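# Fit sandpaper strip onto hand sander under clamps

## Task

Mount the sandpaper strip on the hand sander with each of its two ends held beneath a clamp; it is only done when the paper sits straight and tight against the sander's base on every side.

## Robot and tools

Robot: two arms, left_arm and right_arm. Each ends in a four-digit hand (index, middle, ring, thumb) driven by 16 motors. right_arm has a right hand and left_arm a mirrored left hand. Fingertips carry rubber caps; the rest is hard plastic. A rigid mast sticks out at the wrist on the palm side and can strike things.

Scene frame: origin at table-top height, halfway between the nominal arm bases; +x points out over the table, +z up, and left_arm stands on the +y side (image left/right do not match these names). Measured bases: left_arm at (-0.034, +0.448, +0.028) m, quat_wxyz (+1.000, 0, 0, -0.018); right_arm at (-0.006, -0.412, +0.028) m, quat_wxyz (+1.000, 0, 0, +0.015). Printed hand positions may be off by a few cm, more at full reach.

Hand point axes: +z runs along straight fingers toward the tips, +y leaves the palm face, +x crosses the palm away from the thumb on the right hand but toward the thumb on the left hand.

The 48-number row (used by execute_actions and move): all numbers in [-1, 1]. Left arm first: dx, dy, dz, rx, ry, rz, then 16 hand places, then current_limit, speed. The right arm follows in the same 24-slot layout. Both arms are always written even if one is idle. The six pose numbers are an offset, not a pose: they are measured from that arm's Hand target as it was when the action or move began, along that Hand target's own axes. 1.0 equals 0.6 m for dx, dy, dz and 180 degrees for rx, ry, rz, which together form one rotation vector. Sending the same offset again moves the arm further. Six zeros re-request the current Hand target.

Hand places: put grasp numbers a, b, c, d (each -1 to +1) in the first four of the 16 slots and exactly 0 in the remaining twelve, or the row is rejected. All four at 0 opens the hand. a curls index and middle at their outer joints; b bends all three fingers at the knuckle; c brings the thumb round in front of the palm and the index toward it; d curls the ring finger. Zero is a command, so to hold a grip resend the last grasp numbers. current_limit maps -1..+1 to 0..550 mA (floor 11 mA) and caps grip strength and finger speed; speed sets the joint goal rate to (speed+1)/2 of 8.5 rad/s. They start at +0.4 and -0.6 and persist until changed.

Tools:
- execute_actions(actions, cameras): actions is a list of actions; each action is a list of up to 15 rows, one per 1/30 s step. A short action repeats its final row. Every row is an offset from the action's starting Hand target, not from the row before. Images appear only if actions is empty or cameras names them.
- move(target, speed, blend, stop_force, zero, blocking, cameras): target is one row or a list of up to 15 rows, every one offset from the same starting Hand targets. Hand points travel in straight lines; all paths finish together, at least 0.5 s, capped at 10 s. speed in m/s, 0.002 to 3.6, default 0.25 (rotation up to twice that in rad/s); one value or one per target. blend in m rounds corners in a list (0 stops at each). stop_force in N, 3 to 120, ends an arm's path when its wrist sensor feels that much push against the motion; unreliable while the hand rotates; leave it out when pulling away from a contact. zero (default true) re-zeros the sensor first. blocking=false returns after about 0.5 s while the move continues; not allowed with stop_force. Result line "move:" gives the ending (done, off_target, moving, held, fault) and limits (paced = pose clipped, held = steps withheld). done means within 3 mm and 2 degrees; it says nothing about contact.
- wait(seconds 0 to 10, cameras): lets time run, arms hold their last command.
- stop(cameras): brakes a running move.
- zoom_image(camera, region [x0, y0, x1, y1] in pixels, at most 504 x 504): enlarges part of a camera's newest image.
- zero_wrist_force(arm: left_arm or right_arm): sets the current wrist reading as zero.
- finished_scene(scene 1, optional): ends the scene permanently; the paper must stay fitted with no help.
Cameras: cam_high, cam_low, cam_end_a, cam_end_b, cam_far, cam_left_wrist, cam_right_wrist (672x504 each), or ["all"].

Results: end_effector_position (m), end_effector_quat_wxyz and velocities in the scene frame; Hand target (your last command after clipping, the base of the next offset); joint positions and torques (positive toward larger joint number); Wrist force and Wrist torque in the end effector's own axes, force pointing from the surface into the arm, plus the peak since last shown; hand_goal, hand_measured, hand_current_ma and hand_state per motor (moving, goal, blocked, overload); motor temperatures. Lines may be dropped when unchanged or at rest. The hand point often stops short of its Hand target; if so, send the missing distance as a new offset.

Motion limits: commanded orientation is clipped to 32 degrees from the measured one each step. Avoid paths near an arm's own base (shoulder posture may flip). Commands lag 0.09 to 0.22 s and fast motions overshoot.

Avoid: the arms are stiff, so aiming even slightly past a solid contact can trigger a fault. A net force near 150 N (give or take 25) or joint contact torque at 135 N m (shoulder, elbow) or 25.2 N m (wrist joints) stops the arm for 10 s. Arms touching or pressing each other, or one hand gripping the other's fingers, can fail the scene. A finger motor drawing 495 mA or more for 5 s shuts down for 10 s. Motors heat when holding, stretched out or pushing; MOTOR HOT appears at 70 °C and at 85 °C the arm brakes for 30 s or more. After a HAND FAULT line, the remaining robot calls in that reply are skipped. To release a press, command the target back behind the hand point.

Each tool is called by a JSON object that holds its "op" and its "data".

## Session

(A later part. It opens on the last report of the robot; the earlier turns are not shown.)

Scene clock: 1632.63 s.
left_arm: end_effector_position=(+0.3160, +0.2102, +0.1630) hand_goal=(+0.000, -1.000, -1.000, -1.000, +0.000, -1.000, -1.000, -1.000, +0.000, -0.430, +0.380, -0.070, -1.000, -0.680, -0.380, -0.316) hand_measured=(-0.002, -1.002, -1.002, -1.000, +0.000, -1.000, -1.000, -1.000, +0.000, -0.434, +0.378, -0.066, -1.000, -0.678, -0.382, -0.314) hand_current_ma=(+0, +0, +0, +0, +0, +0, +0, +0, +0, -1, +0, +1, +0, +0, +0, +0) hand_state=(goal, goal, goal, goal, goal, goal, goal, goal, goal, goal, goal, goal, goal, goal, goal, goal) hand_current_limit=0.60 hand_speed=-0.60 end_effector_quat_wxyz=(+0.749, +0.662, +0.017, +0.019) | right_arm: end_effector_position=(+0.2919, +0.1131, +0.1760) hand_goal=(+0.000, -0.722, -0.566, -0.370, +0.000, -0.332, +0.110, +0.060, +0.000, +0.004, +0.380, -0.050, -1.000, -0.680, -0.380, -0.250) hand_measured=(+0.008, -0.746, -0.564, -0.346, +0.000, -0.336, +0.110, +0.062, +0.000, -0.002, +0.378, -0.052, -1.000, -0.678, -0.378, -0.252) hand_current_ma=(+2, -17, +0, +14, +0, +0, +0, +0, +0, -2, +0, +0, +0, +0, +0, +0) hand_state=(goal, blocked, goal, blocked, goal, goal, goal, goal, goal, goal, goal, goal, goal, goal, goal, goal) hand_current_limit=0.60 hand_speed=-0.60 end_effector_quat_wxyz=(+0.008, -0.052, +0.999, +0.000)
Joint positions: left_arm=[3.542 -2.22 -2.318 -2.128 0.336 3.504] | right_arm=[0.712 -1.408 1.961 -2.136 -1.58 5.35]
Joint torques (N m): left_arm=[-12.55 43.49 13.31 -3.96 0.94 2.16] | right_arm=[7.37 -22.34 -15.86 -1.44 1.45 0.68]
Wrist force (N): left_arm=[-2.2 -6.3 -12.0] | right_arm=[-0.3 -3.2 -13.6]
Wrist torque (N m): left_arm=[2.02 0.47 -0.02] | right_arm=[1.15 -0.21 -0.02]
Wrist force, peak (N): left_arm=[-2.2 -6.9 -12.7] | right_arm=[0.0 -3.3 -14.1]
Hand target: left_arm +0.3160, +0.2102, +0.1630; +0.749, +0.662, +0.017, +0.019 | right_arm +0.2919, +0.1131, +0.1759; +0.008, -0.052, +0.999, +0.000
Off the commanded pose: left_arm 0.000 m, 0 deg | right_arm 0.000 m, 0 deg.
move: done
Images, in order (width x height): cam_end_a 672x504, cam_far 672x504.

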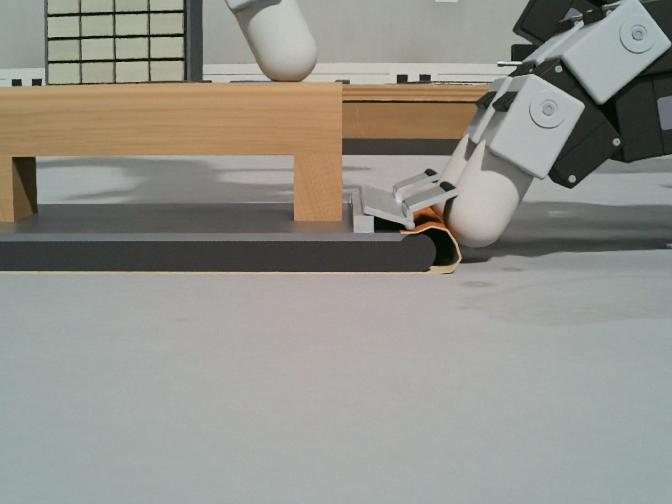

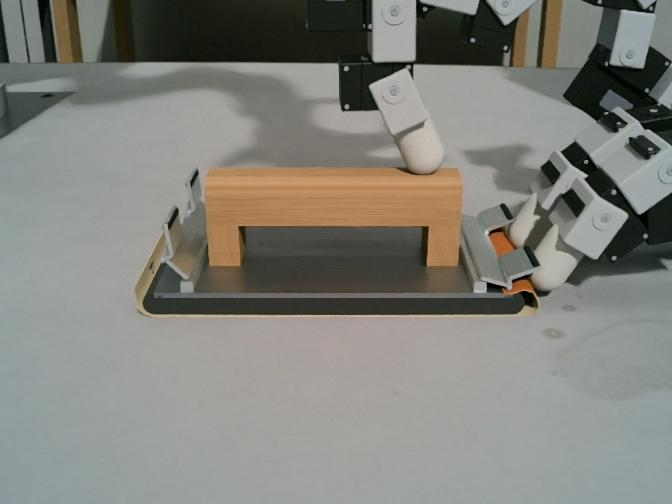

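{"op": "move", "data": {"target": [[0,0.00827,0.001,0,0,0, -0.5,-0.1,-0.6,0.6,0,0,0,0,0,0,0,0,0,0,0,0,0.6,-0.6, 0,0,0,0,0,0, 0.4,0.25,-0.6,0.6,0,0,0,0,0,0,0,0,0,0,0,0,0.6,-0.6]], "speed": 0.015, "stop_force": 20, "cameras": ["cam_end_a","cam_far"]}}

Scene clock: 1642.40 s.
left_arm: end_effector_position=(+0.3160, +0.2102, +0.1680) hand_goal=(+0.000, -1.000, -1.000, -1.000, +0.000, -1.000, -1.000, -1.000, +0.000, -0.430, +0.380, -0.070, -1.000, -0.680, -0.380, -0.316) hand_measured=(-0.002, -1.002, -1.002, -1.000, -0.004, -1.000, -1.000, -1.000, +0.000, -0.434, +0.378, -0.066, -1.000, -0.678, -0.382, -0.314) hand_current_ma=(+0, +0, +0, +0, -1, +0, +0, +0, +0, -1, +0, +1, +0, +0, +0, +0) hand_state=(goal, goal, goal, goal, goal, goal, goal, goal, goal, goal, goal, goal, goal, goal, goal, goal) hand_current_limit=0.60 hand_speed=-0.60 end_effector_quat_wxyz=(+0.749, +0.662, +0.017, +0.019) | right_arm: end_effector_position=(+0.2919, +0.1131, +0.1759) hand_goal=(+0.000, -0.722, -0.566, -0.370, +0.000, -0.332, +0.110, +0.060, +0.000, +0.004, +0.380, -0.050, -1.000, -0.680, -0.380, -0.250) hand_measured=(+0.010, -0.758, -0.564, -0.344, +0.000, -0.336, +0.110, +0.062, +0.000, -0.002, +0.378, -0.052, -1.000, -0.678, -0.378, -0.252) hand_current_ma=(+2, -34, +0, +17, +0, +0, +0, +0, +0, -2, +0, +0, +0, +0, +0, +0) hand_state=(goal, blocked, goal, blocked, goal, goal, goal, goal, goal, goal, goal, goal, goal, goal, goal, goal) hand_current_limit=0.60 hand_speed=-0.60 end_effector_quat_wxyz=(+0.008, -0.052, +0.999, +0.000)
Joint positions: left_arm=[3.542 -2.204 -2.32 -2.142 0.336 3.504] | right_arm=[0.712 -1.408 1.961 -2.136 -1.58 5.35]
Joint torques (N m): left_arm=[4.69 44.23 -12.1 -4.34 4.14 1.05] | right_arm=[8.87 -10.7 -9.11 -1.6 1.14 0.48]
Wrist force (N): left_arm=[-2.4 -8.4 -14.0] | right_arm=[-0.3 -4.3 -18.6]
Wrist torque (N m): left_arm=[2.48 0.49 -0.01] | right_arm=[1.60 -0.33 0.00]
Wrist force, peak (N): left_arm=[-2.4 -12.4 -11.7] | right_arm=[-0.1 -4.3 -19.9]
Hand target: left_arm +0.3160, +0.2102, +0.1680; +0.749, +0.662, +0.017, +0.019 | right_arm +0.2919, +0.1131, +0.1759; +0.008, -0.052, +0.999, +0.000
Off the commanded pose: left_arm 0.000 m, 0 deg | right_arm 0.000 m, 0 deg.
move: done
Images, in order (width x height): cam_end_a 672x504, cam_far 672x504.

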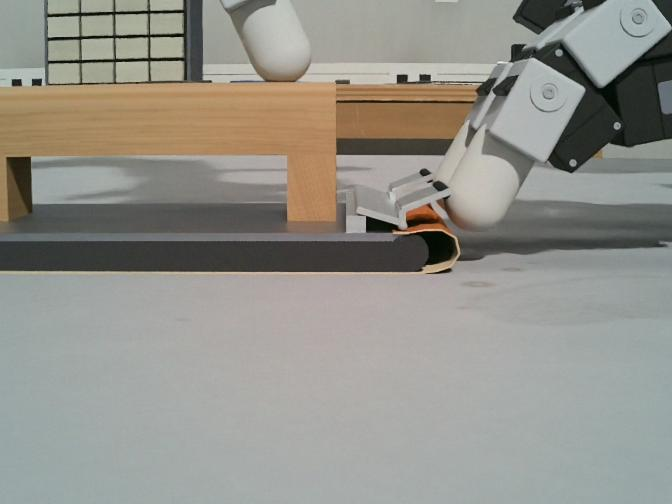

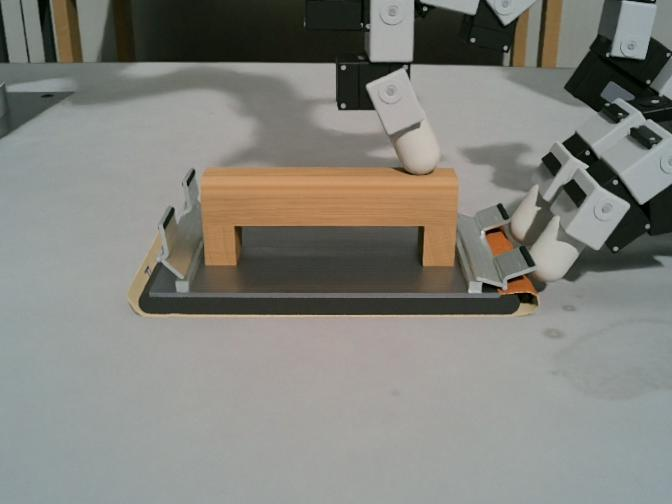

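{"op": "move", "data": {"target": [[0.0017,0.0041,-0.033,0,0,0, -0.5,-0.1,-0.6,0.6,0,0,0,0,0,0,0,0,0,0,0,0,0.6,-0.6, -0.0004,0,-0.05,0,0,0, 0.4,0.25,-0.6,0.6,0,0,0,0,0,0,0,0,0,0,0,0,0.6,-0.6],[0.0017,0.0041,-0.033,0,0,0, -0.5,-0.1,-0.6,0.6,0,0,0,0,0,0,0,0,0,0,0,0,0.6,-0.6, 0.006,-0.3643,-0.0502,-0.1667,0,0, 0.4,0.25,-0.6,0.6,0,0,0,0,0,0,0,0,0,0,0,0,0.6,-0.6],[0.0017,0.0041,-0.033,0,0,0, -0.5,-0.1,-0.6,0.6,0,0,0,0,0,0,0,0,0,0,0,0,0.6,-0.6, 0.0048,-0.3478,0.0112,-0.1667,0,0, 0.4,0.25,-0.6,0.6,0,0,0,0,0,0,0,0,0,0,0,0,0.6,-0.6]], "speed": [0.05,0.15,0.08], "cameras": ["cam_end_a","cam_far","cam_end_b"]}}

Scene clock: 1720.47 s.
left_arm: end_effector_position=(+0.3160, +0.2302, +0.1680) hand_goal=(+0.000, -1.000, -1.000, -1.000, +0.000, -1.000, -1.000, -1.000, +0.000, -0.430, +0.380, -0.070, -1.000, -0.680, -0.380, -0.316) hand_measured=(-0.002, -1.000, -1.000, -1.000, -0.002, -1.000, -1.000, -1.000, +0.000, -0.434, +0.378, -0.066, -1.000, -0.678, -0.382, -0.314) hand_current_ma=(+0, +0, +0, +0, +0, +0, +0, +0, +0, -1, +0, +1, +0, +0, +0, +0) hand_state=(goal, goal, goal, goal, goal, goal, goal, goal, goal, goal, goal, goal, goal, goal, goal, goal) hand_current_limit=0.60 hand_speed=-0.60 end_effector_quat_wxyz=(+0.749, +0.662, +0.017, +0.019) | right_arm: end_effector_position=(+0.3109, -0.0947, +0.1693) hand_goal=(+0.000, -0.722, -0.566, -0.370, +0.000, -0.332, +0.110, +0.060, +0.000, +0.004, +0.380, -0.050, -1.000, -0.680, -0.380, -0.250) hand_measured=(+0.004, -0.724, -0.566, -0.368, +0.000, -0.338, +0.110, +0.062, +0.000, -0.004, +0.378, -0.052, -1.000, -0.678, -0.378, -0.252) hand_current_ma=(+0, +0, +0, +0, +0, -1, +0, +0, +0, -2, +0, +0, +0, +0, +0, +0) hand_state=(goal, goal, goal, goal, goal, goal, goal, goal, goal, goal, goal, goal, goal, goal, goal, goal) hand_current_limit=0.60 hand_speed=-0.60 end_effector_quat_wxyz=(-0.006, -0.053, +0.964, +0.259)
Joint positions: left_arm=[3.606 -2.194 -2.337 -2.077 0.396 3.442] | right_arm=[-0.05 -1.727 2.52 -2.309 -1.05 4.569]
Joint torques (N m): left_arm=[11.43 43.07 -10.89 0.35 2.16 -1.44] | right_arm=[10.01 3.9 -8.74 -4.25 2.43 1.42]
Wrist force (N): left_arm=[-2.9 0.3 -0.5] | right_arm=[-0.4 0.2 0.6]
Wrist torque (N m): left_arm=[-0.07 0.34 0.06] | right_arm=[-0.02 0.03 -0.02]
Wrist force, peak (N): left_arm=[-2.4 -9.1 -14.4] | right_arm=[-0.2 -4.4 -19.8]
Hand target: left_arm +0.3160, +0.2301, +0.1680; +0.749, +0.662, +0.017, +0.019 | right_arm +0.3109, -0.0947, +0.1692; -0.006, -0.053, +0.964, +0.259
Off the commanded pose: left_arm 0.000 m, 0 deg | right_arm 0.000 m, 0 deg.
move: done
Images, in order (width x height): cam_end_a 672x504, cam_end_b 672x504, cam_far 672x504.

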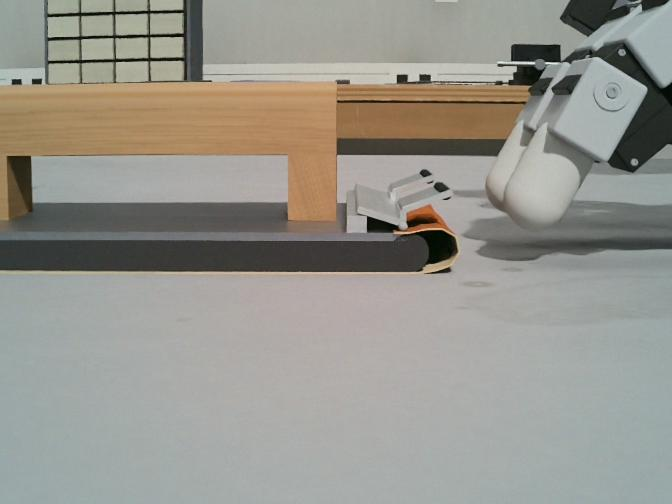

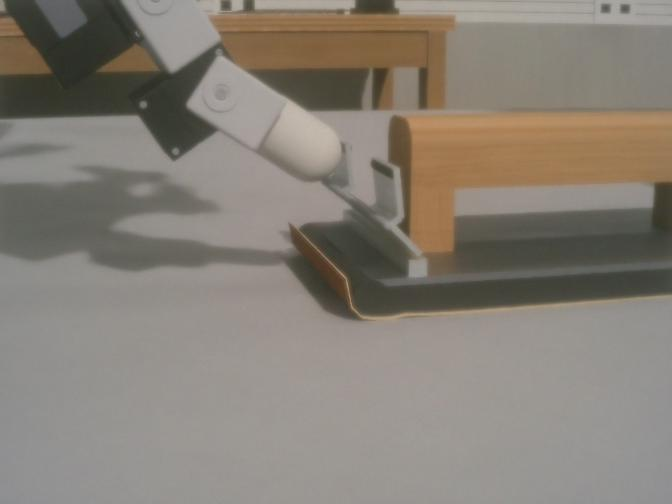

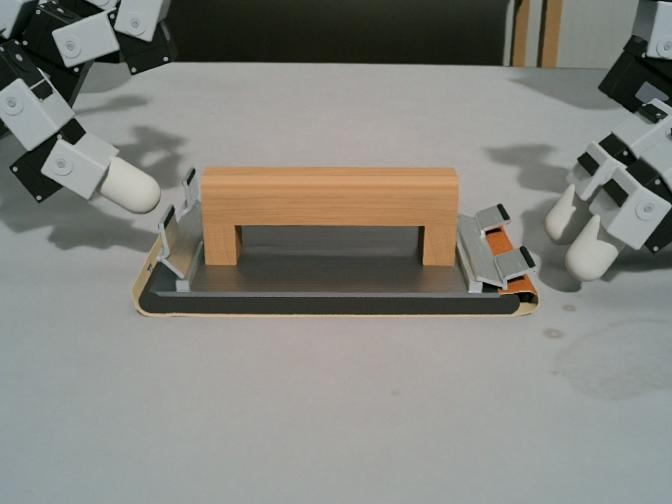

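{"op": "move", "data": {"target": [[0,0,0,0,0,0, -0.5,-0.1,-0.6,0.6,0,0,0,0,0,0,0,0,0,0,0,0,0.6,-0.6, -0.0036,0.0291,0.0226,0,0,0, 0.4,0.25,-0.6,0.6,0,0,0,0,0,0,0,0,0,0,0,0,0.6,-0.6],[0,0,0,0,0,0, -0.5,-0.1,-0.6,0.6,0,0,0,0,0,0,0,0,0,0,0,0,0.6,-0.6, -0.0054,0.0428,0.035,0,0,0, 0.4,0.25,-0.6,0.6,0,0,0,0,0,0,0,0,0,0,0,0,0.6,-0.6]], "speed": 0.02, "stop_force": 14, "cameras": ["cam_end_a","cam_far","cam_end_b"]}}

Scene clock: 1739.27 s.
left_arm: end_effector_position=(+0.3160, +0.2302, +0.1680) hand_goal=(+0.000, -1.000, -1.000, -1.000, +0.000, -1.000, -1.000, -1.000, +0.000, -0.430, +0.380, -0.070, -1.000, -0.680, -0.380, -0.316) hand_measured=(-0.002, -1.000, -1.000, -1.000, -0.002, -1.000, -1.000, -1.000, +0.000, -0.434, +0.378, -0.066, -1.000, -0.678, -0.382, -0.314) hand_current_ma=(+0, +0, +0, +0, +0, +0, +0, +0, +0, -1, +0, +1, +0, +0, +0, +0) hand_state=(goal, goal, goal, goal, goal, goal, goal, goal, goal, goal, goal, goal, goal, goal, goal, goal) hand_current_limit=0.60 hand_speed=-0.60 end_effector_quat_wxyz=(+0.749, +0.662, +0.017, +0.019) | right_arm: end_effector_position=(+0.3108, -0.0618, +0.1639) hand_goal=(+0.000, -0.722, -0.566, -0.370, +0.000, -0.332, +0.110, +0.060, +0.000, +0.004, +0.380, -0.050, -1.000, -0.680, -0.380, -0.250) hand_measured=(+0.004, -0.728, -0.560, -0.356, +0.000, -0.338, +0.110, +0.062, +0.000, -0.004, +0.378, -0.052, -1.000, -0.678, -0.378, -0.252) hand_current_ma=(+0, -1, +1, +5, +0, -1, +0, +0, +0, -2, +0, +0, +0, +0, +0, +0) hand_state=(goal, goal, goal, goal, goal, goal, goal, goal, goal, goal, goal, goal, goal, goal, goal, goal) hand_current_limit=0.60 hand_speed=-0.60 end_effector_quat_wxyz=(-0.006, -0.053, +0.964, +0.259)
Joint positions: left_arm=[3.606 -2.194 -2.337 -2.077 0.396 3.442] | right_arm=[0.054 -1.654 2.504 -2.425 -1.047 4.69]
Joint torques (N m): left_arm=[11.71 43.47 -10.88 0.09 2.29 -1.27] | right_arm=[11.48 0.07 -21.66 -3.99 -0.36 1.65]
Wrist force (N): left_arm=[-2.7 0.2 -0.6] | right_arm=[-0.4 -1.6 -4.5]
Wrist torque (N m): left_arm=[-0.07 0.31 0.07] | right_arm=[0.33 -0.04 0.04]
Wrist force, peak (N): left_arm=[-3.1 0.4 -0.6] | right_arm=[-0.3 -1.2 -5.5]
Hand target: left_arm +0.3160, +0.2301, +0.1680; +0.749, +0.662, +0.017, +0.019 | right_arm +0.3108, -0.0618, +0.1639; -0.006, -0.053, +0.964, +0.259
Off the commanded pose: left_arm 0.000 m, 0 deg | right_arm 0.000 m, 0 deg.
move: done
Images, in order (width x height): cam_end_a 672x504, cam_end_b 672x504, cam_far 672x504.

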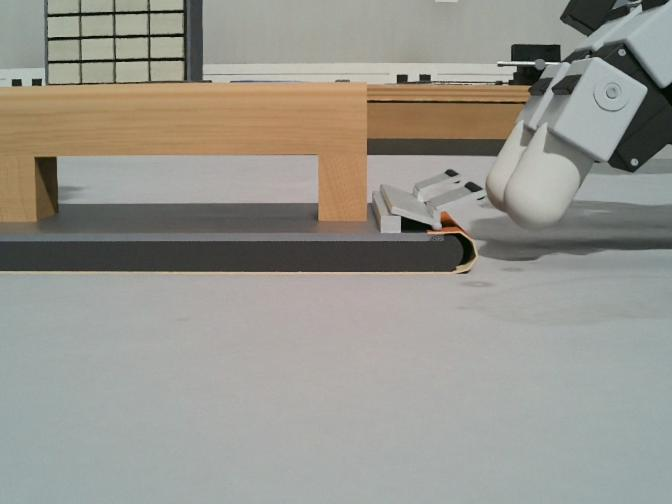

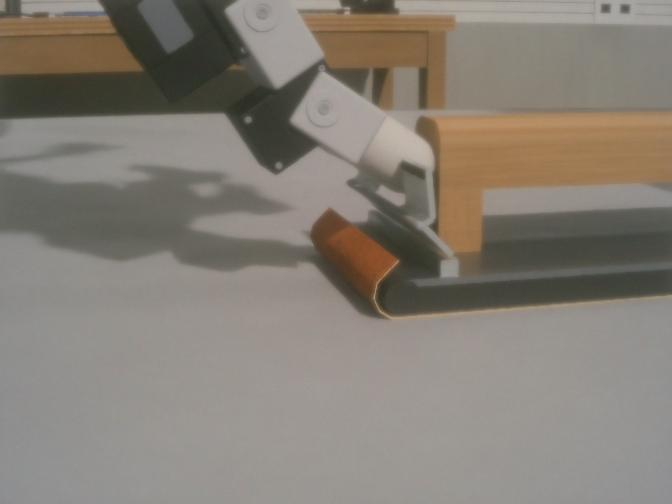

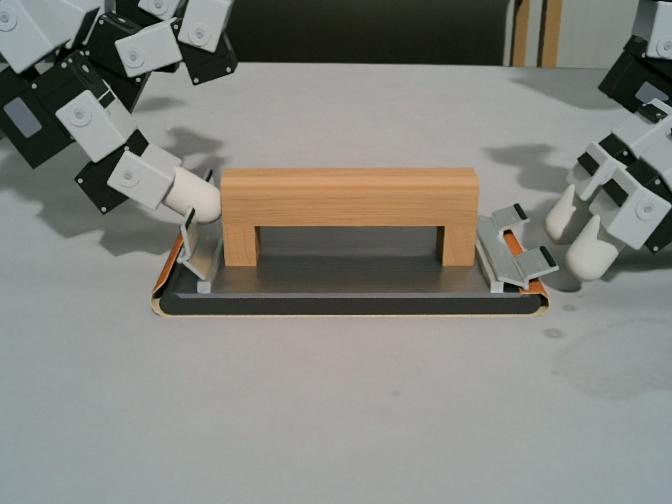

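{"op": "move", "data": {"target": [[0,0,0,0,0,0, -0.5,-0.1,-0.6,0.6,0,0,0,0,0,0,0,0,0,0,0,0,0.6,-0.6, 0.0032,-0.0204,-0.0311,0,0,0, 0.4,0.25,-0.6,0.6,0,0,0,0,0,0,0,0,0,0,0,0,0.6,-0.6],[0,0,0,0,0,0, -0.5,-0.1,-0.6,0.6,0,0,0,0,0,0,0,0,0,0,0,0,0.6,-0.6, 0.0026,0.0171,-0.096,0,0,0, 0.4,0.25,-0.6,0.6,0,0,0,0,0,0,0,0,0,0,0,0,0.6,-0.6],[0,0,0,0,0,0, -0.5,-0.1,-0.6,0.6,0,0,0,0,0,0,0,0,0,0,0,0,0.6,-0.6, 0.0002,0.2273,0.0255,0,0,0, 0.4,0.25,-0.6,0.6,0,0,0,0,0,0,0,0,0,0,0,0,0.6,-0.6],[0,0,0,0,0,0, -0.5,-0.1,-0.6,0.6,0,0,0,0,0,0,0,0,0,0,0,0,0.6,-0.6, 0.0005,0.2092,0.057,0,0,0, 0.4,0.25,-0.6,0.6,0,0,0,0,0,0,0,0,0,0,0,0,0.6,-0.6]], "speed": [0.05,0.12,0.15,0.08], "cameras": ["cam_end_a","cam_far","cam_end_b"]}}

Scene clock: 1768.33 s.
left_arm: end_effector_position=(+0.3160, +0.2302, +0.1680) hand_goal=(+0.000, -1.000, -1.000, -1.000, +0.000, -1.000, -1.000, -1.000, +0.000, -0.430, +0.380, -0.070, -1.000, -0.680, -0.380, -0.316) hand_measured=(-0.002, -1.000, -1.000, -1.000, -0.002, -1.000, -1.000, -1.000, +0.000, -0.434, +0.378, -0.066, -1.000, -0.678, -0.382, -0.314) hand_current_ma=(+0, +0, +0, +0, +0, +0, +0, +0, +0, -1, +0, +1, +0, +0, +0, +0) hand_state=(goal, goal, goal, goal, goal, goal, goal, goal, goal, goal, goal, goal, goal, goal, goal, goal) hand_current_limit=0.60 hand_speed=-0.60 end_effector_quat_wxyz=(+0.749, +0.662, +0.017, +0.019) | right_arm: end_effector_position=(+0.2968, +0.0632, +0.1971) hand_goal=(+0.000, -0.722, -0.566, -0.370, +0.000, -0.332, +0.110, +0.060, +0.000, +0.004, +0.380, -0.050, -1.000, -0.680, -0.380, -0.250) hand_measured=(+0.004, -0.728, -0.564, -0.368, +0.000, -0.338, +0.110, +0.062, +0.000, -0.004, +0.378, -0.052, -1.000, -0.678, -0.378, -0.252) hand_current_ma=(+0, -1, +0, +0, +0, -2, +0, +0, +0, -2, +0, +0, +0, +0, +0, +0) hand_state=(goal, goal, goal, goal, goal, goal, goal, goal, goal, goal, goal, goal, goal, goal, goal, goal) hand_current_limit=0.60 hand_speed=-0.60 end_effector_quat_wxyz=(-0.006, -0.053, +0.965, +0.259)
Joint positions: left_arm=[3.606 -2.194 -2.337 -2.077 0.396 3.442] | right_arm=[0.405 -1.526 2.327 -2.572 -1.084 5.089]
Joint torques (N m): left_arm=[10.83 41.2 -9.9 0.18 2.33 -1.05] | right_arm=[10.05 -6.82 -9.72 -5.06 2.36 1.6]
Wrist force (N): left_arm=[-2.7 0.1 -0.5] | right_arm=[-0.7 -0.2 0.8]
Wrist torque (N m): left_arm=[-0.09 0.31 0.07] | right_arm=[-0.09 0.08 -0.01]
Wrist force, peak (N): left_arm=[-3.2 0.1 -0.7] | right_arm=[-0.4 -1.3 -5.5]
Hand target: left_arm +0.3160, +0.2301, +0.1680; +0.749, +0.662, +0.017, +0.019 | right_arm +0.2968, +0.0632, +0.1970; -0.006, -0.053, +0.964, +0.259
Off the commanded pose: left_arm 0.000 m, 0 deg | right_arm 0.000 m, 0 deg.
move: done
Images, in order (width x height): cam_end_a 672x504, cam_end_b 672x504, cam_far 672x504.

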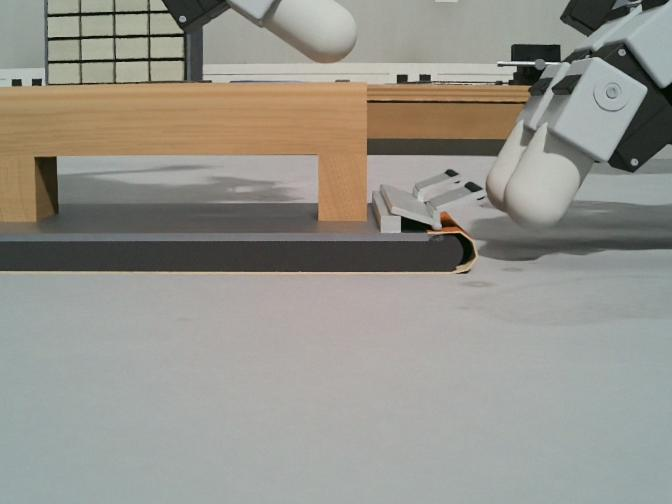

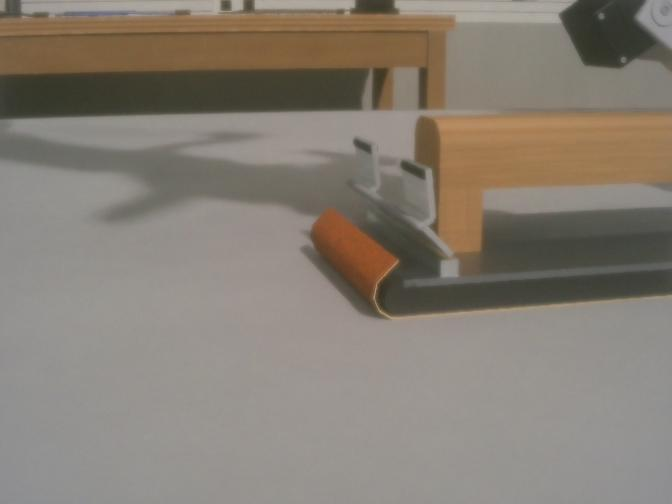

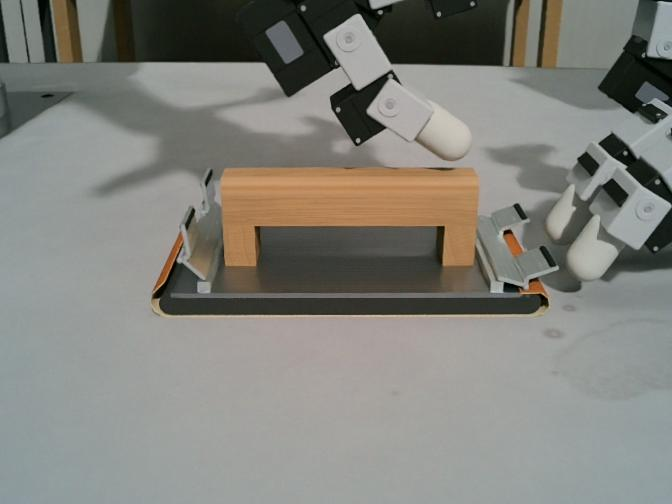

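{"op": "move", "data": {"target": [0,0,0,0,0,0, -0.5,-0.1,-0.6,0.6,0,0,0,0,0,0,0,0,0,0,0,0,0.6,-0.6, -0.0008,-0.001,0.0216,0,0,0, 0.4,0.25,-0.6,0.6,0,0,0,0,0,0,0,0,0,0,0,0,0.6,-0.6], "speed": 0.008, "stop_force": 12, "cameras": ["cam_end_a"]}}

Scene clock: 1774.47 s.
left_arm: end_effector_position=(+0.3160, +0.2302, +0.1680) hand_goal=(+0.000, -1.000, -1.000, -1.000, +0.000, -1.000, -1.000, -1.000, +0.000, -0.430, +0.380, -0.070, -1.000, -0.680, -0.380, -0.316) hand_measured=(-0.002, -1.000, -1.000, -1.000, -0.002, -1.000, -1.000, -1.000, +0.000, -0.434, +0.378, -0.066, -1.000, -0.678, -0.382, -0.314) hand_current_ma=(+0, +0, +0, +0, +0, +0, +0, +0, +0, -1, +0, +1, +0, +0, +0, +0) hand_state=(goal, goal, goal, goal, goal, goal, goal, goal, goal, goal, goal, goal, goal, goal, goal, goal) hand_current_limit=0.60 hand_speed=-0.60 end_effector_quat_wxyz=(+0.749, +0.662, +0.017, +0.019) | right_arm: end_effector_position=(+0.2969, +0.0687, +0.1866) hand_goal=(+0.000, -0.722, -0.566, -0.370, +0.000, -0.332, +0.110, +0.060, +0.000, +0.004, +0.380, -0.050, -1.000, -0.680, -0.380, -0.250) hand_measured=(+0.004, -0.714, -0.550, -0.348, +0.000, -0.338, +0.110, +0.062, +0.000, -0.004, +0.378, -0.052, -1.000, -0.678, -0.378, -0.252) hand_current_ma=(+0, +2, +7, +12, +0, -2, +0, +0, +0, -2, +0, +0, +0, +0, +0, +0) hand_state=(goal, goal, goal, blocked, goal, goal, goal, goal, goal, goal, goal, goal, goal, goal, goal, goal) hand_current_limit=0.60 hand_speed=-0.60 end_effector_quat_wxyz=(-0.006, -0.053, +0.964, +0.259)
Joint positions: left_arm=[3.606 -2.194 -2.337 -2.077 0.396 3.442] | right_arm=[0.417 -1.49 2.33 -2.617 -1.086 5.103]
Joint torques (N m): left_arm=[11.39 43.64 -11.37 0.02 2.2 -1.05] | right_arm=[-7.82 -26.97 -17.01 -1.05 2.78 -1.85]
Wrist force (N): left_arm=[-2.7 0.2 -0.3] | right_arm=[-0.9 -1.8 -10.1]
Wrist torque (N m): left_arm=[-0.09 0.32 0.08] | right_arm=[0.67 -0.10 0.04]
Wrist force, peak (N): left_arm=[-3.2 0.6 -0.5] | right_arm=[-0.6 -1.8 -14.5]
Hand target: left_arm +0.3160, +0.2301, +0.1680; +0.749, +0.662, +0.017, +0.019 | right_arm +0.2969, +0.0687, +0.1866; -0.006, -0.053, +0.964, +0.259 (not the last commanded pose)
Off the commanded pose: left_arm 0.000 m, 0 deg | right_arm 0.001 m, 0 deg.
move: contact (right_arm)
Images, in order (width x height): cam_end_a 672x504.

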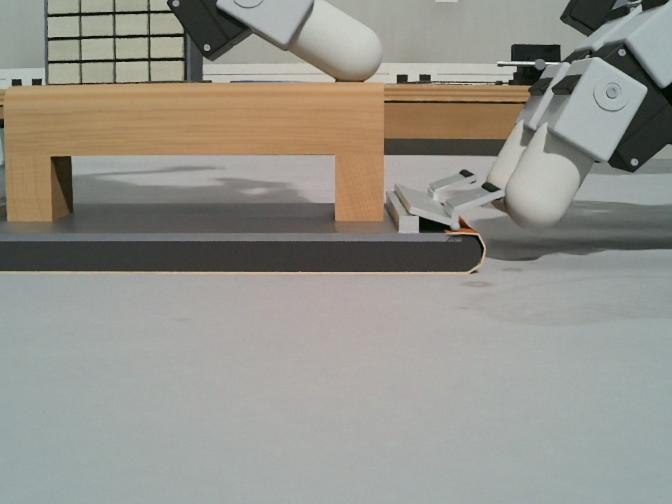

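{"op": "zoom_image", "data": {"camera": "cam_end_a", "region": [380, 160, 520, 290]}}

{"op": "wait", "data": {"seconds": 0, "cameras": ["cam_far", "cam_end_b"]}}

{"op": "zoom_image", "data": {"camera": "cam_far", "region": [460, 180, 600, 330]}}

Scaled by 3.600 from the camera's 672x504 image, which has a finer 960x720 frame.

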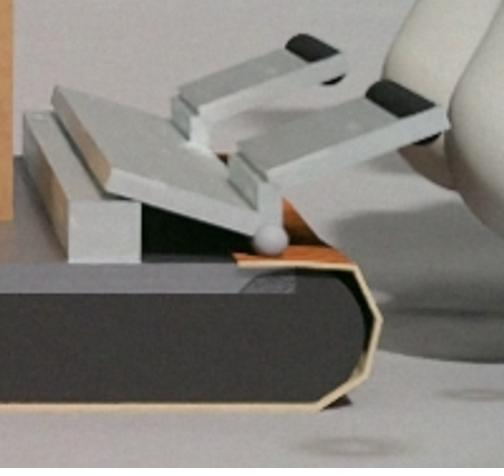

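Scene clock: 1777.57 s.
left_arm: end_effector_position=(+0.3160, +0.2302, +0.1680) hand_goal=(+0.000, -1.000, -1.000, -1.000, +0.000, -1.000, -1.000, -1.000, +0.000, -0.430, +0.380, -0.070, -1.000, -0.680, -0.380, -0.316) hand_measured=(-0.002, -1.000, -1.000, -1.000, -0.002, -1.000, -1.000, -1.000, +0.000, -0.434, +0.378, -0.066, -1.000, -0.678, -0.382, -0.314) hand_current_ma=(+0, +0, +0, +0, +0, +0, +0, +0, +0, -1, +0, +1, +0, +0, +0, +0) hand_state=(goal, goal, goal, goal, goal, goal, goal, goal, goal, goal, goal, goal, goal, goal, goal, goal) hand_current_limit=0.60 hand_speed=-0.60 end_effector_quat_wxyz=(+0.749, +0.662, +0.017, +0.019) | right_arm: end_effector_position=(+0.2969, +0.0687, +0.1866) hand_goal=(+0.000, -0.722, -0.566, -0.370, +0.000, -0.332, +0.110, +0.060, +0.000, +0.004, +0.380, -0.050, -1.000, -0.680, -0.380, -0.250) hand_measured=(+0.004, -0.714, -0.550, -0.348, +0.000, -0.338, +0.110, +0.062, +0.000, -0.004, +0.378, -0.052, -1.000, -0.678, -0.378, -0.252) hand_current_ma=(+0, +2, +7, +12, +0, -2, +0, +0, +0, -2, +0, +0, +0, +0, +0, +0) hand_state=(goal, goal, goal, blocked, goal, goal, goal, goal, goal, goal, goal, goal, goal, goal, goal, goal) hand_current_limit=0.60 hand_speed=-0.60 end_effector_quat_wxyz=(-0.006, -0.053, +0.964, +0.259)
Joint positions: left_arm=[3.606 -2.194 -2.337 -2.077 0.396 3.442] | right_arm=[0.417 -1.49 2.33 -2.617 -1.086 5.103]
Joint torques (N m): left_arm=[10.9 42.16 -11.06 0.16 2.01 -1] | right_arm=[-7.42 -27.07 -19.11 -0.64 2.78 -1.89]
Wrist force (N): left_arm=[-2.6 0.3 -0.8] | right_arm=[-0.9 -1.4 -10.4]
Wrist torque (N m): left_arm=[-0.05 0.29 0.09] | right_arm=[0.66 -0.12 0.05]
Wrist force, peak (N): left_arm=[-3.1 0.1 -0.7] | right_arm=[-0.9 -1.5 -10.8]
Hand target: left_arm +0.3160, +0.2301, +0.1680; +0.749, +0.662, +0.017, +0.019 | right_arm +0.2969, +0.0687, +0.1866; -0.006, -0.053, +0.964, +0.259 (not the last commanded pose)
Off the commanded pose: left_arm 0.000 m, 0 deg | right_arm 0.001 m, 0 deg.
Images, in order (width x height): cam_end_b 672x504, cam_far 672x504.

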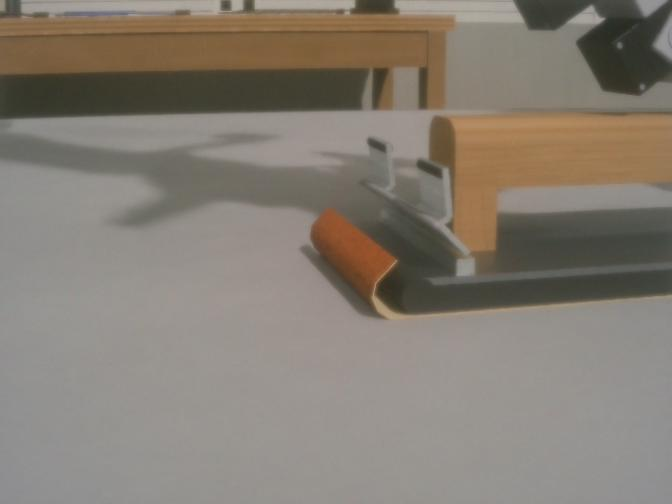

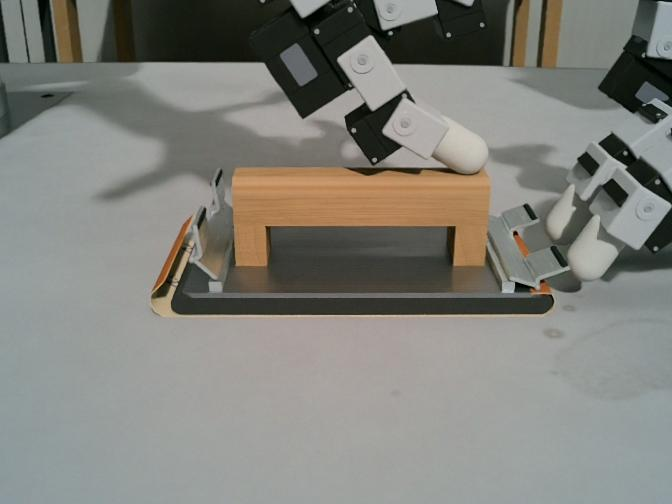

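Scaled by 3.360 from the camera's 672x504 image, which has a finer 960x720 frame.

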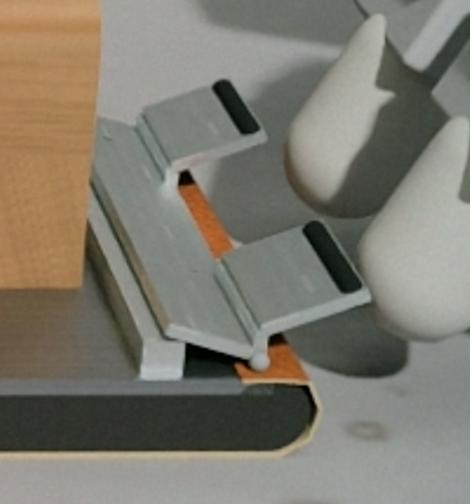

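{"op": "move", "data": {"target": [-0.0005,-0.0169,0.008,0,0,0, -0.5,-0.1,-0.6,0.6,0,0,0,0,0,0,0,0,0,0,0,0,0.6,-0.6, 0,0,0,0,0,0, 0.4,0.25,-0.6,0.6,0,0,0,0,0,0,0,0,0,0,0,0,0.6,-0.6], "speed": 0.03, "stop_force": 8, "cameras": ["cam_end_a","cam_far"]}}

{"op": "zoom_image", "data": {"camera": "cam_end_a", "region": [420, 150, 600, 290]}}

{"op": "zoom_image", "data": {"camera": "cam_far", "region": [460, 170, 640, 330]}}

Scene clock: 1801.80 s.
left_arm: end_effector_position=(+0.3160, +0.2241, +0.1586) hand_goal=(+0.000, -1.000, -1.000, -1.000, +0.000, -1.000, -1.000, -1.000, +0.000, -0.430, +0.380, -0.070, -1.000, -0.680, -0.380, -0.316) hand_measured=(-0.002, -1.000, -1.000, -1.000, -0.002, -1.000, -1.000, -1.000, +0.000, -0.434, +0.378, -0.066, -1.000, -0.678, -0.382, -0.314) hand_current_ma=(+0, +0, +0, +0, +0, +0, +0, +0, +0, -1, +0, +1, +0, +0, +0, +0) hand_state=(goal, goal, goal, goal, goal, goal, goal, goal, goal, goal, goal, goal, goal, goal, goal, goal) hand_current_limit=0.60 hand_speed=-0.60 end_effector_quat_wxyz=(+0.749, +0.662, +0.017, +0.019) | right_arm: end_effector_position=(+0.2969, +0.0687, +0.1866) hand_goal=(+0.000, -0.722, -0.566, -0.370, +0.000, -0.332, +0.110, +0.060, +0.000, +0.004, +0.380, -0.050, -1.000, -0.680, -0.380, -0.250) hand_measured=(+0.004, -0.714, -0.550, -0.348, +0.000, -0.338, +0.110, +0.062, +0.000, -0.004, +0.378, -0.052, -1.000, -0.678, -0.378, -0.252) hand_current_ma=(+0, +2, +7, +12, +0, -2, +0, +0, +0, -2, +0, +0, +0, +0, +0, +0) hand_state=(goal, goal, goal, blocked, goal, goal, goal, goal, goal, goal, goal, goal, goal, goal, goal, goal) hand_current_limit=0.60 hand_speed=-0.60 end_effector_quat_wxyz=(-0.006, -0.053, +0.964, +0.259)
Joint positions: left_arm=[3.587 -2.227 -2.33 -2.067 0.378 3.459] | right_arm=[0.417 -1.49 2.33 -2.617 -1.086 5.103]
Joint torques (N m): left_arm=[-8.84 17.07 12.39 0.05 -0.43 2.06] | right_arm=[-7.44 -26.7 -17.89 -0.73 2.7 -1.9]
Wrist force (N): left_arm=[-2.8 0.4 -0.6] | right_arm=[-0.8 -1.5 -10.1]
Wrist torque (N m): left_arm=[-0.05 0.32 -0.03] | right_arm=[0.67 -0.13 0.05]
Wrist force, peak (N): left_arm=[-3.1 0.4 -0.9] | right_arm=[-1.0 -1.2 -10.9]
Hand target: left_arm +0.3160, +0.2241, +0.1586; +0.749, +0.662, +0.017, +0.019 | right_arm +0.2969, +0.0687, +0.1866; -0.006, -0.053, +0.964, +0.259
Off the commanded pose: left_arm 0.000 m, 0 deg | right_arm 0.000 m, 0 deg.
move: done
Images, in order (width x height): cam_end_a 672x504, cam_far 672x504.

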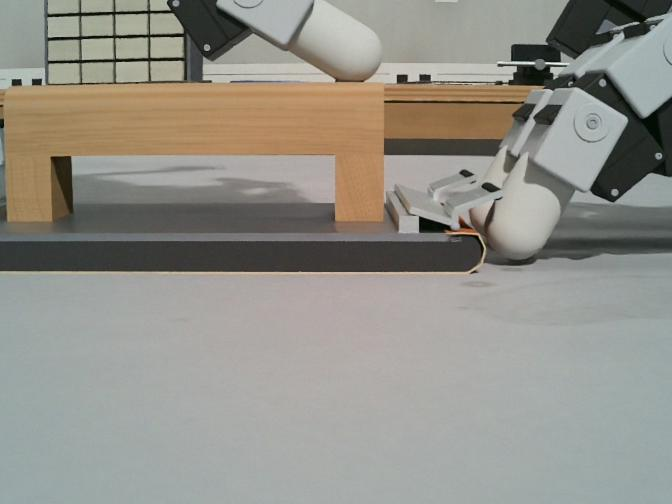

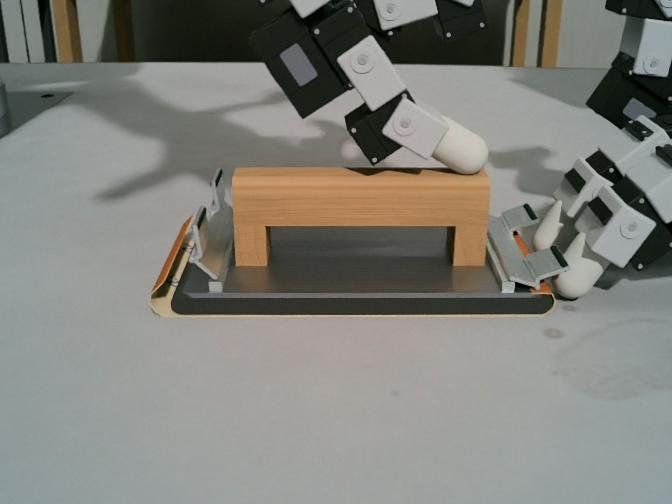

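Scaled by 2.800 from the camera's 672x504 image, which has a finer 960x720 frame.

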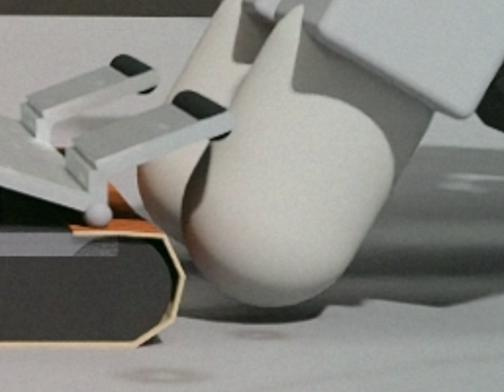

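Scaled by 2.800 from the camera's 672x504 image, which has a finer 960x720 frame.

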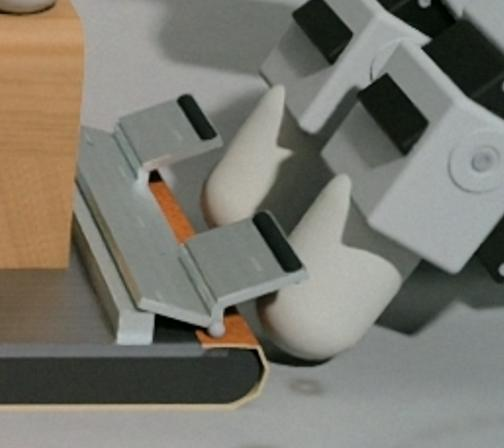

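{"op": "move", "data": {"target": [-0.00035,0.00415,0.0072,0,0,0, -0.5,-0.1,-0.6,0.6,0,0,0,0,0,0,0,0,0,0,0,0,0.6,-0.6, 0,0,0,0,0,0, 0.4,0.25,-0.6,0.6,0,0,0,0,0,0,0,0,0,0,0,0,0.6,-0.6], "speed": 0.015, "stop_force": 20, "cameras": ["cam_end_a"]}}

{"op": "zoom_image", "data": {"camera": "cam_end_a", "region": [420, 150, 600, 290]}}

Scene clock: 1809.33 s.
left_arm: end_effector_position=(+0.3160, +0.2212, +0.1608) hand_goal=(+0.000, -1.000, -1.000, -1.000, +0.000, -1.000, -1.000, -1.000, +0.000, -0.430, +0.380, -0.070, -1.000, -0.680, -0.380, -0.316) hand_measured=(-0.002, -1.002, -1.002, -1.000, -0.004, -1.002, -1.000, -1.000, +0.000, -0.434, +0.378, -0.066, -1.000, -0.678, -0.382, -0.314) hand_current_ma=(+0, +0, +0, +0, +0, +0, +0, +0, +0, -1, +0, +1, +0, +0, +0, +0) hand_state=(goal, goal, goal, goal, goal, goal, goal, goal, goal, goal, goal, goal, goal, goal, goal, goal) hand_current_limit=0.60 hand_speed=-0.60 end_effector_quat_wxyz=(+0.749, +0.662, +0.017, +0.019) | right_arm: end_effector_position=(+0.2969, +0.0687, +0.1866) hand_goal=(+0.000, -0.722, -0.566, -0.370, +0.000, -0.332, +0.110, +0.060, +0.000, +0.004, +0.380, -0.050, -1.000, -0.680, -0.380, -0.250) hand_measured=(+0.006, -0.722, -0.548, -0.340, +0.000, -0.338, +0.110, +0.062, +0.000, -0.004, +0.378, -0.052, -1.000, -0.678, -0.378, -0.252) hand_current_ma=(+1, +0, +8, +21, +0, -2, +0, +0, +0, -2, +0, +0, +0, +0, +0, +0) hand_state=(goal, goal, goal, blocked, goal, goal, goal, goal, goal, goal, goal, goal, goal, goal, goal, goal) hand_current_limit=0.60 hand_speed=-0.60 end_effector_quat_wxyz=(-0.006, -0.053, +0.964, +0.259)
Joint positions: left_arm=[3.578 -2.221 -2.328 -2.082 0.369 3.467] | right_arm=[0.417 -1.49 2.33 -2.617 -1.086 5.103]
Joint torques (N m): left_arm=[6.89 18.54 -14.01 -1.63 4.12 -0.87] | right_arm=[3.06 -10.65 -16.78 -0.92 2.95 -1.69]
Wrist force (N): left_arm=[-2.2 -11.5 -13.8] | right_arm=[-0.4 -3.3 -19.2]
Wrist torque (N m): left_arm=[2.46 0.44 0.05] | right_arm=[1.40 -0.34 0.11]
Wrist force, peak (N): left_arm=[-2.0 -10.9 -19.1] | right_arm=[-0.6 -3.3 -21.4]
Hand target: left_arm +0.3160, +0.2212, +0.1608; +0.749, +0.662, +0.017, +0.019 (not the last commanded pose) | right_arm +0.2969, +0.0687, +0.1866; -0.006, -0.053, +0.964, +0.259
Off the commanded pose: left_arm 0.001 m, 0 deg | right_arm 0.000 m, 0 deg.
move: contact (left_arm)
Images, in order (width x height): cam_end_a 672x504.

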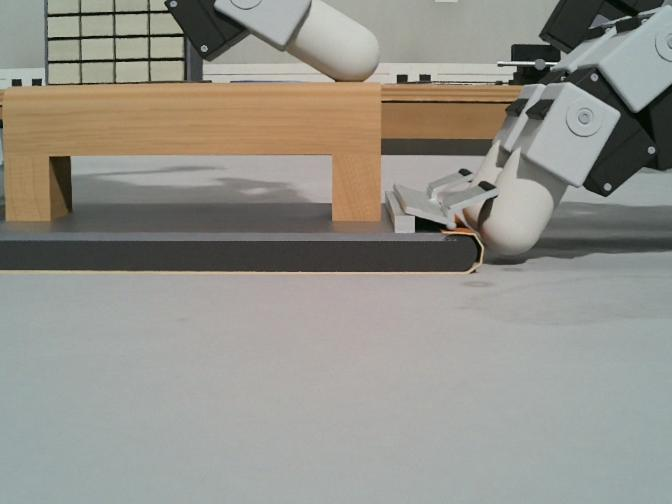

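Scaled by 2.800 from the camera's 672x504 image, which has a finer 960x720 frame.

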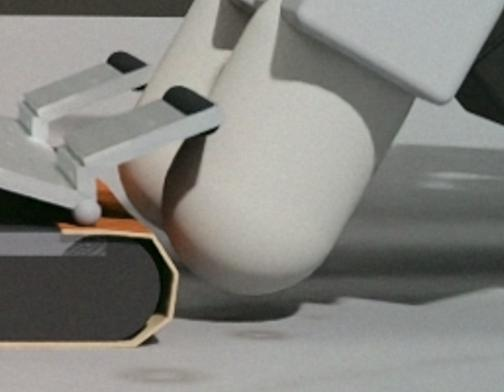

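{"op": "move", "data": {"target": [[0.0026,0.0045,-0.0497,0,0,0, -0.5,-0.1,-0.6,0.6,0,0,0,0,0,0,0,0,0,0,0,0,0.6,-0.6, 0,0,0,0,0,0, 0.4,0.25,-0.6,0.6,0,0,0,0,0,0,0,0,0,0,0,0,0.6,-0.6],[0.0065,0.0753,-0.066,0.1667,0,0, 0.08,-0.6,-0.45,0.5,0,0,0,0,0,0,0,0,0,0,0,0,0.7,-0.6, 0,0,0,0,0,0, 0.4,0.25,-0.6,0.6,0,0,0,0,0,0,0,0,0,0,0,0,0.6,-0.6],[0.0008,0.0018,0.0333,0.1667,0,0, 0.08,-0.6,-0.45,0.5,0,0,0,0,0,0,0,0,0,0,0,0,0.7,-0.6, 0,0,0,0,0,0, 0.4,0.25,-0.6,0.6,0,0,0,0,0,0,0,0,0,0,0,0,0.6,-0.6]], "speed": [0.05,0.15,0.08], "cameras": ["cam_end_a","cam_far"]}}

Scene clock: 1909.60 s.
left_arm: end_effector_position=(+0.3175, +0.2016, +0.1643) hand_goal=(+0.000, -1.000, -0.526, -0.504, +0.000, -1.000, -0.572, -0.450, +0.000, -1.000, +0.220, -0.022, -1.000, -0.680, -0.342, -0.106) hand_measured=(-0.002, -1.000, -0.532, -0.508, -0.002, -1.000, -0.578, -0.454, +0.000, -1.000, +0.220, -0.024, -1.000, -0.678, -0.342, -0.108) hand_current_ma=(+0, +0, -2, -1, +0, +0, -2, -1, +0, +0, +0, +0, +0, +0, +0, +0) hand_state=(goal, goal, goal, goal, goal, goal, goal, goal, goal, goal, goal, goal, goal, goal, goal, goal) hand_current_limit=0.70 hand_speed=-0.60 end_effector_quat_wxyz=(+0.552, +0.833, +0.022, +0.014) | right_arm: end_effector_position=(+0.2969, +0.0687, +0.1866) hand_goal=(+0.000, -0.722, -0.566, -0.370, +0.000, -0.332, +0.110, +0.060, +0.000, +0.004, +0.380, -0.050, -1.000, -0.680, -0.380, -0.250) hand_measured=(+0.006, -0.720, -0.548, -0.340, +0.000, -0.338, +0.110, +0.062, +0.000, -0.004, +0.378, -0.052, -1.000, -0.678, -0.378, -0.252) hand_current_ma=(+1, +0, +9, +21, +0, -2, +0, +0, +0, -2, +0, +0, +0, +0, +0, +0) hand_state=(goal, goal, goal, blocked, goal, goal, goal, goal, goal, goal, goal, goal, goal, goal, goal, goal) hand_current_limit=0.60 hand_speed=-0.60 end_effector_quat_wxyz=(-0.006, -0.053, +0.964, +0.259)
Joint positions: left_arm=[3.601 -1.751 -2.609 -1.064 0.54 2.357] | right_arm=[0.417 -1.49 2.33 -2.617 -1.086 5.103]
Joint torques (N m): left_arm=[-8.52 2.67 -4.81 2.72 -2.29 -1.17] | right_arm=[9.64 -23.39 -7.23 -0.84 2.53 -1.57]
Wrist force (N): left_arm=[-2.3 0.7 -1.9] | right_arm=[-0.7 -1.9 -10.5]
Wrist torque (N m): left_arm=[0.03 0.32 0.11] | right_arm=[0.64 -0.15 0.05]
Wrist force, peak (N): left_arm=[-2.1 -12.0 -14.0] | right_arm=[-0.6 -3.2 -20.3]
Hand target: left_arm +0.3175, +0.2015, +0.1643; +0.552, +0.833, +0.022, +0.014 | right_arm +0.2969, +0.0687, +0.1866; -0.006, -0.053, +0.964, +0.259
Off the commanded pose: left_arm 0.000 m, 0 deg | right_arm 0.000 m, 0 deg.
move: done
Images, in order (width x height): cam_end_a 672x504, cam_far 672x504.

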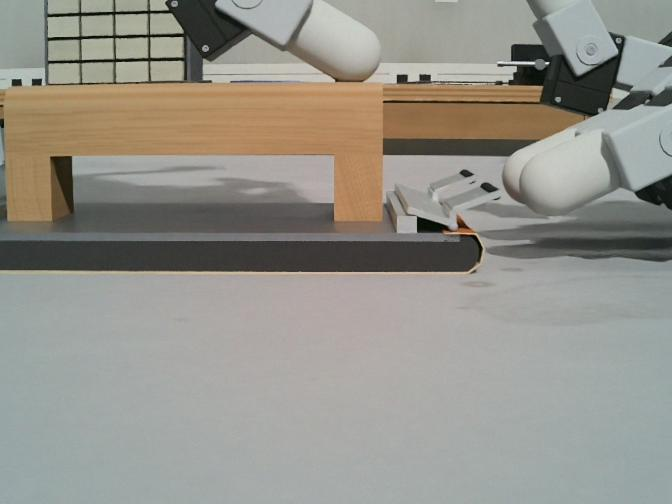

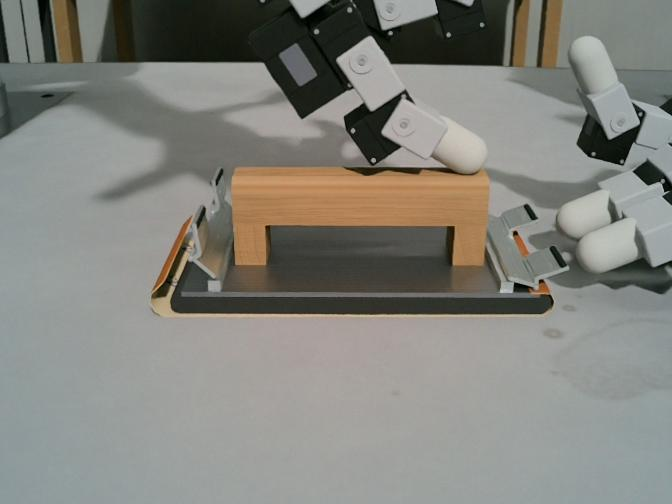

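{"op": "move", "data": {"target": [[0,-0.0187,0.0079,0,0,0, 0.08,-0.6,-0.45,0.5,0,0,0,0,0,0,0,0,0,0,0,0,0.7,-0.6, 0,0,0,0,0,0, 0.4,0.25,-0.6,0.6,0,0,0,0,0,0,0,0,0,0,0,0,0.6,-0.6],[-0.001,-0.0109,0.0263,0,0,0, 0.08,-0.6,-0.45,0.5,0,0,0,0,0,0,0,0,0,0,0,0,0.7,-0.6, 0,0,0,0,0,0, 0.4,0.25,-0.6,0.6,0,0,0,0,0,0,0,0,0,0,0,0,0.6,-0.6]], "speed": 0.03, "stop_force": 8, "cameras": ["cam_end_a","cam_far"]}}

{"op": "zoom_image", "data": {"camera": "cam_end_a", "region": [420, 150, 600, 290]}}

{"op": "zoom_image", "data": {"camera": "cam_far", "region": [460, 170, 640, 330]}}

Scene clock: 1922.70 s.
left_arm: end_effector_position=(+0.3175, +0.1895, +0.1521) hand_goal=(+0.000, -1.000, -0.526, -0.504, +0.000, -1.000, -0.572, -0.450, +0.000, -1.000, +0.220, -0.022, -1.000, -0.680, -0.342, -0.106) hand_measured=(-0.002, -1.000, -0.532, -0.508, -0.002, -1.000, -0.578, -0.454, +0.000, -1.000, +0.220, -0.024, -1.000, -0.678, -0.342, -0.108) hand_current_ma=(+0, +0, -2, -1, +0, +0, -2, -1, +0, +0, +0, +0, +0, +0, +0, +0) hand_state=(goal, goal, goal, goal, goal, goal, goal, goal, goal, goal, goal, goal, goal, goal, goal, goal) hand_current_limit=0.70 hand_speed=-0.60 end_effector_quat_wxyz=(+0.552, +0.833, +0.022, +0.014) | right_arm: end_effector_position=(+0.2969, +0.0687, +0.1866) hand_goal=(+0.000, -0.722, -0.566, -0.370, +0.000, -0.332, +0.110, +0.060, +0.000, +0.004, +0.380, -0.050, -1.000, -0.680, -0.380, -0.250) hand_measured=(+0.006, -0.720, -0.548, -0.340, +0.000, -0.338, +0.110, +0.062, +0.000, -0.004, +0.378, -0.052, -1.000, -0.678, -0.378, -0.252) hand_current_ma=(+1, +0, +9, +21, +0, -2, +0, +0, +0, -2, +0, +0, +0, +0, +0, +0) hand_state=(goal, goal, goal, blocked, goal, goal, goal, goal, goal, goal, goal, goal, goal, goal, goal, goal) hand_current_limit=0.60 hand_speed=-0.60 end_effector_quat_wxyz=(-0.006, -0.053, +0.964, +0.259)
Joint positions: left_arm=[3.563 -1.819 -2.624 -0.929 0.516 2.298] | right_arm=[0.417 -1.49 2.33 -2.617 -1.086 5.103]
Joint torques (N m): left_arm=[-7.91 5.67 -5.63 3.34 -2.35 -1.33] | right_arm=[11.83 -24.06 -7 -0.91 2.65 -1.15]
Wrist force (N): left_arm=[-2.5 0.9 -1.8] | right_arm=[-0.9 -1.9 -10.1]
Wrist torque (N m): left_arm=[0.06 0.36 0.05] | right_arm=[0.67 -0.12 0.03]
Wrist force, peak (N): left_arm=[-2.6 0.7 -2.2] | right_arm=[-0.8 -1.3 -11.3]
Hand target: left_arm +0.3175, +0.1895, +0.1521; +0.552, +0.833, +0.022, +0.014 | right_arm +0.2969, +0.0687, +0.1866; -0.006, -0.053, +0.964, +0.259
Off the commanded pose: left_arm 0.000 m, 0 deg | right_arm 0.000 m, 0 deg.
move: done
Images, in order (width x height): cam_end_a 672x504, cam_far 672x504.

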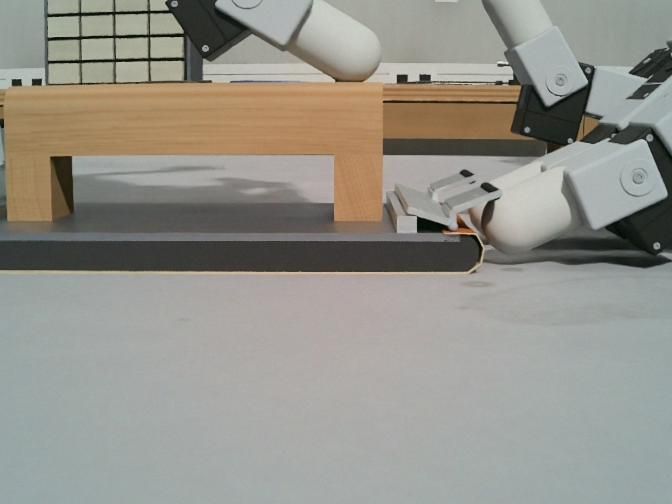

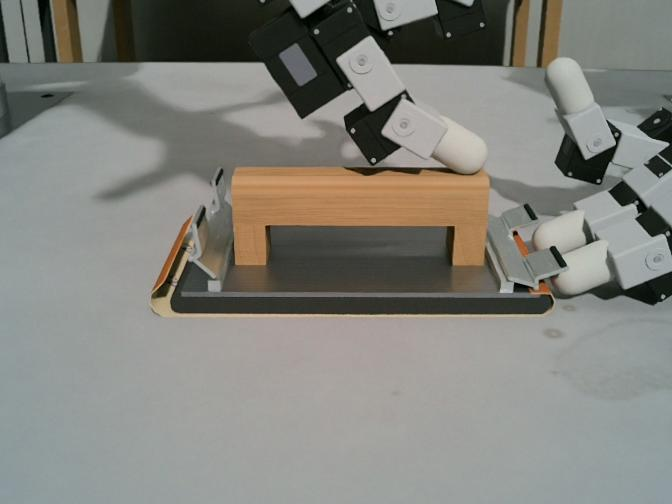

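Scaled by 2.800 from the camera's 672x504 image, which has a finer 960x720 frame.

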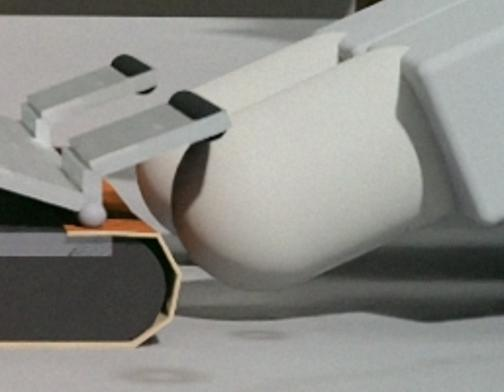

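Scaled by 2.800 from the camera's 672x504 image, which has a finer 960x720 frame.

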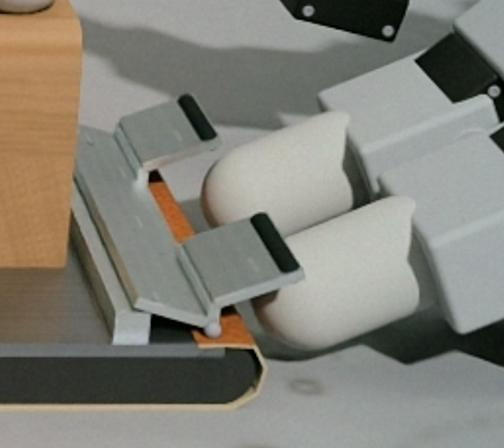

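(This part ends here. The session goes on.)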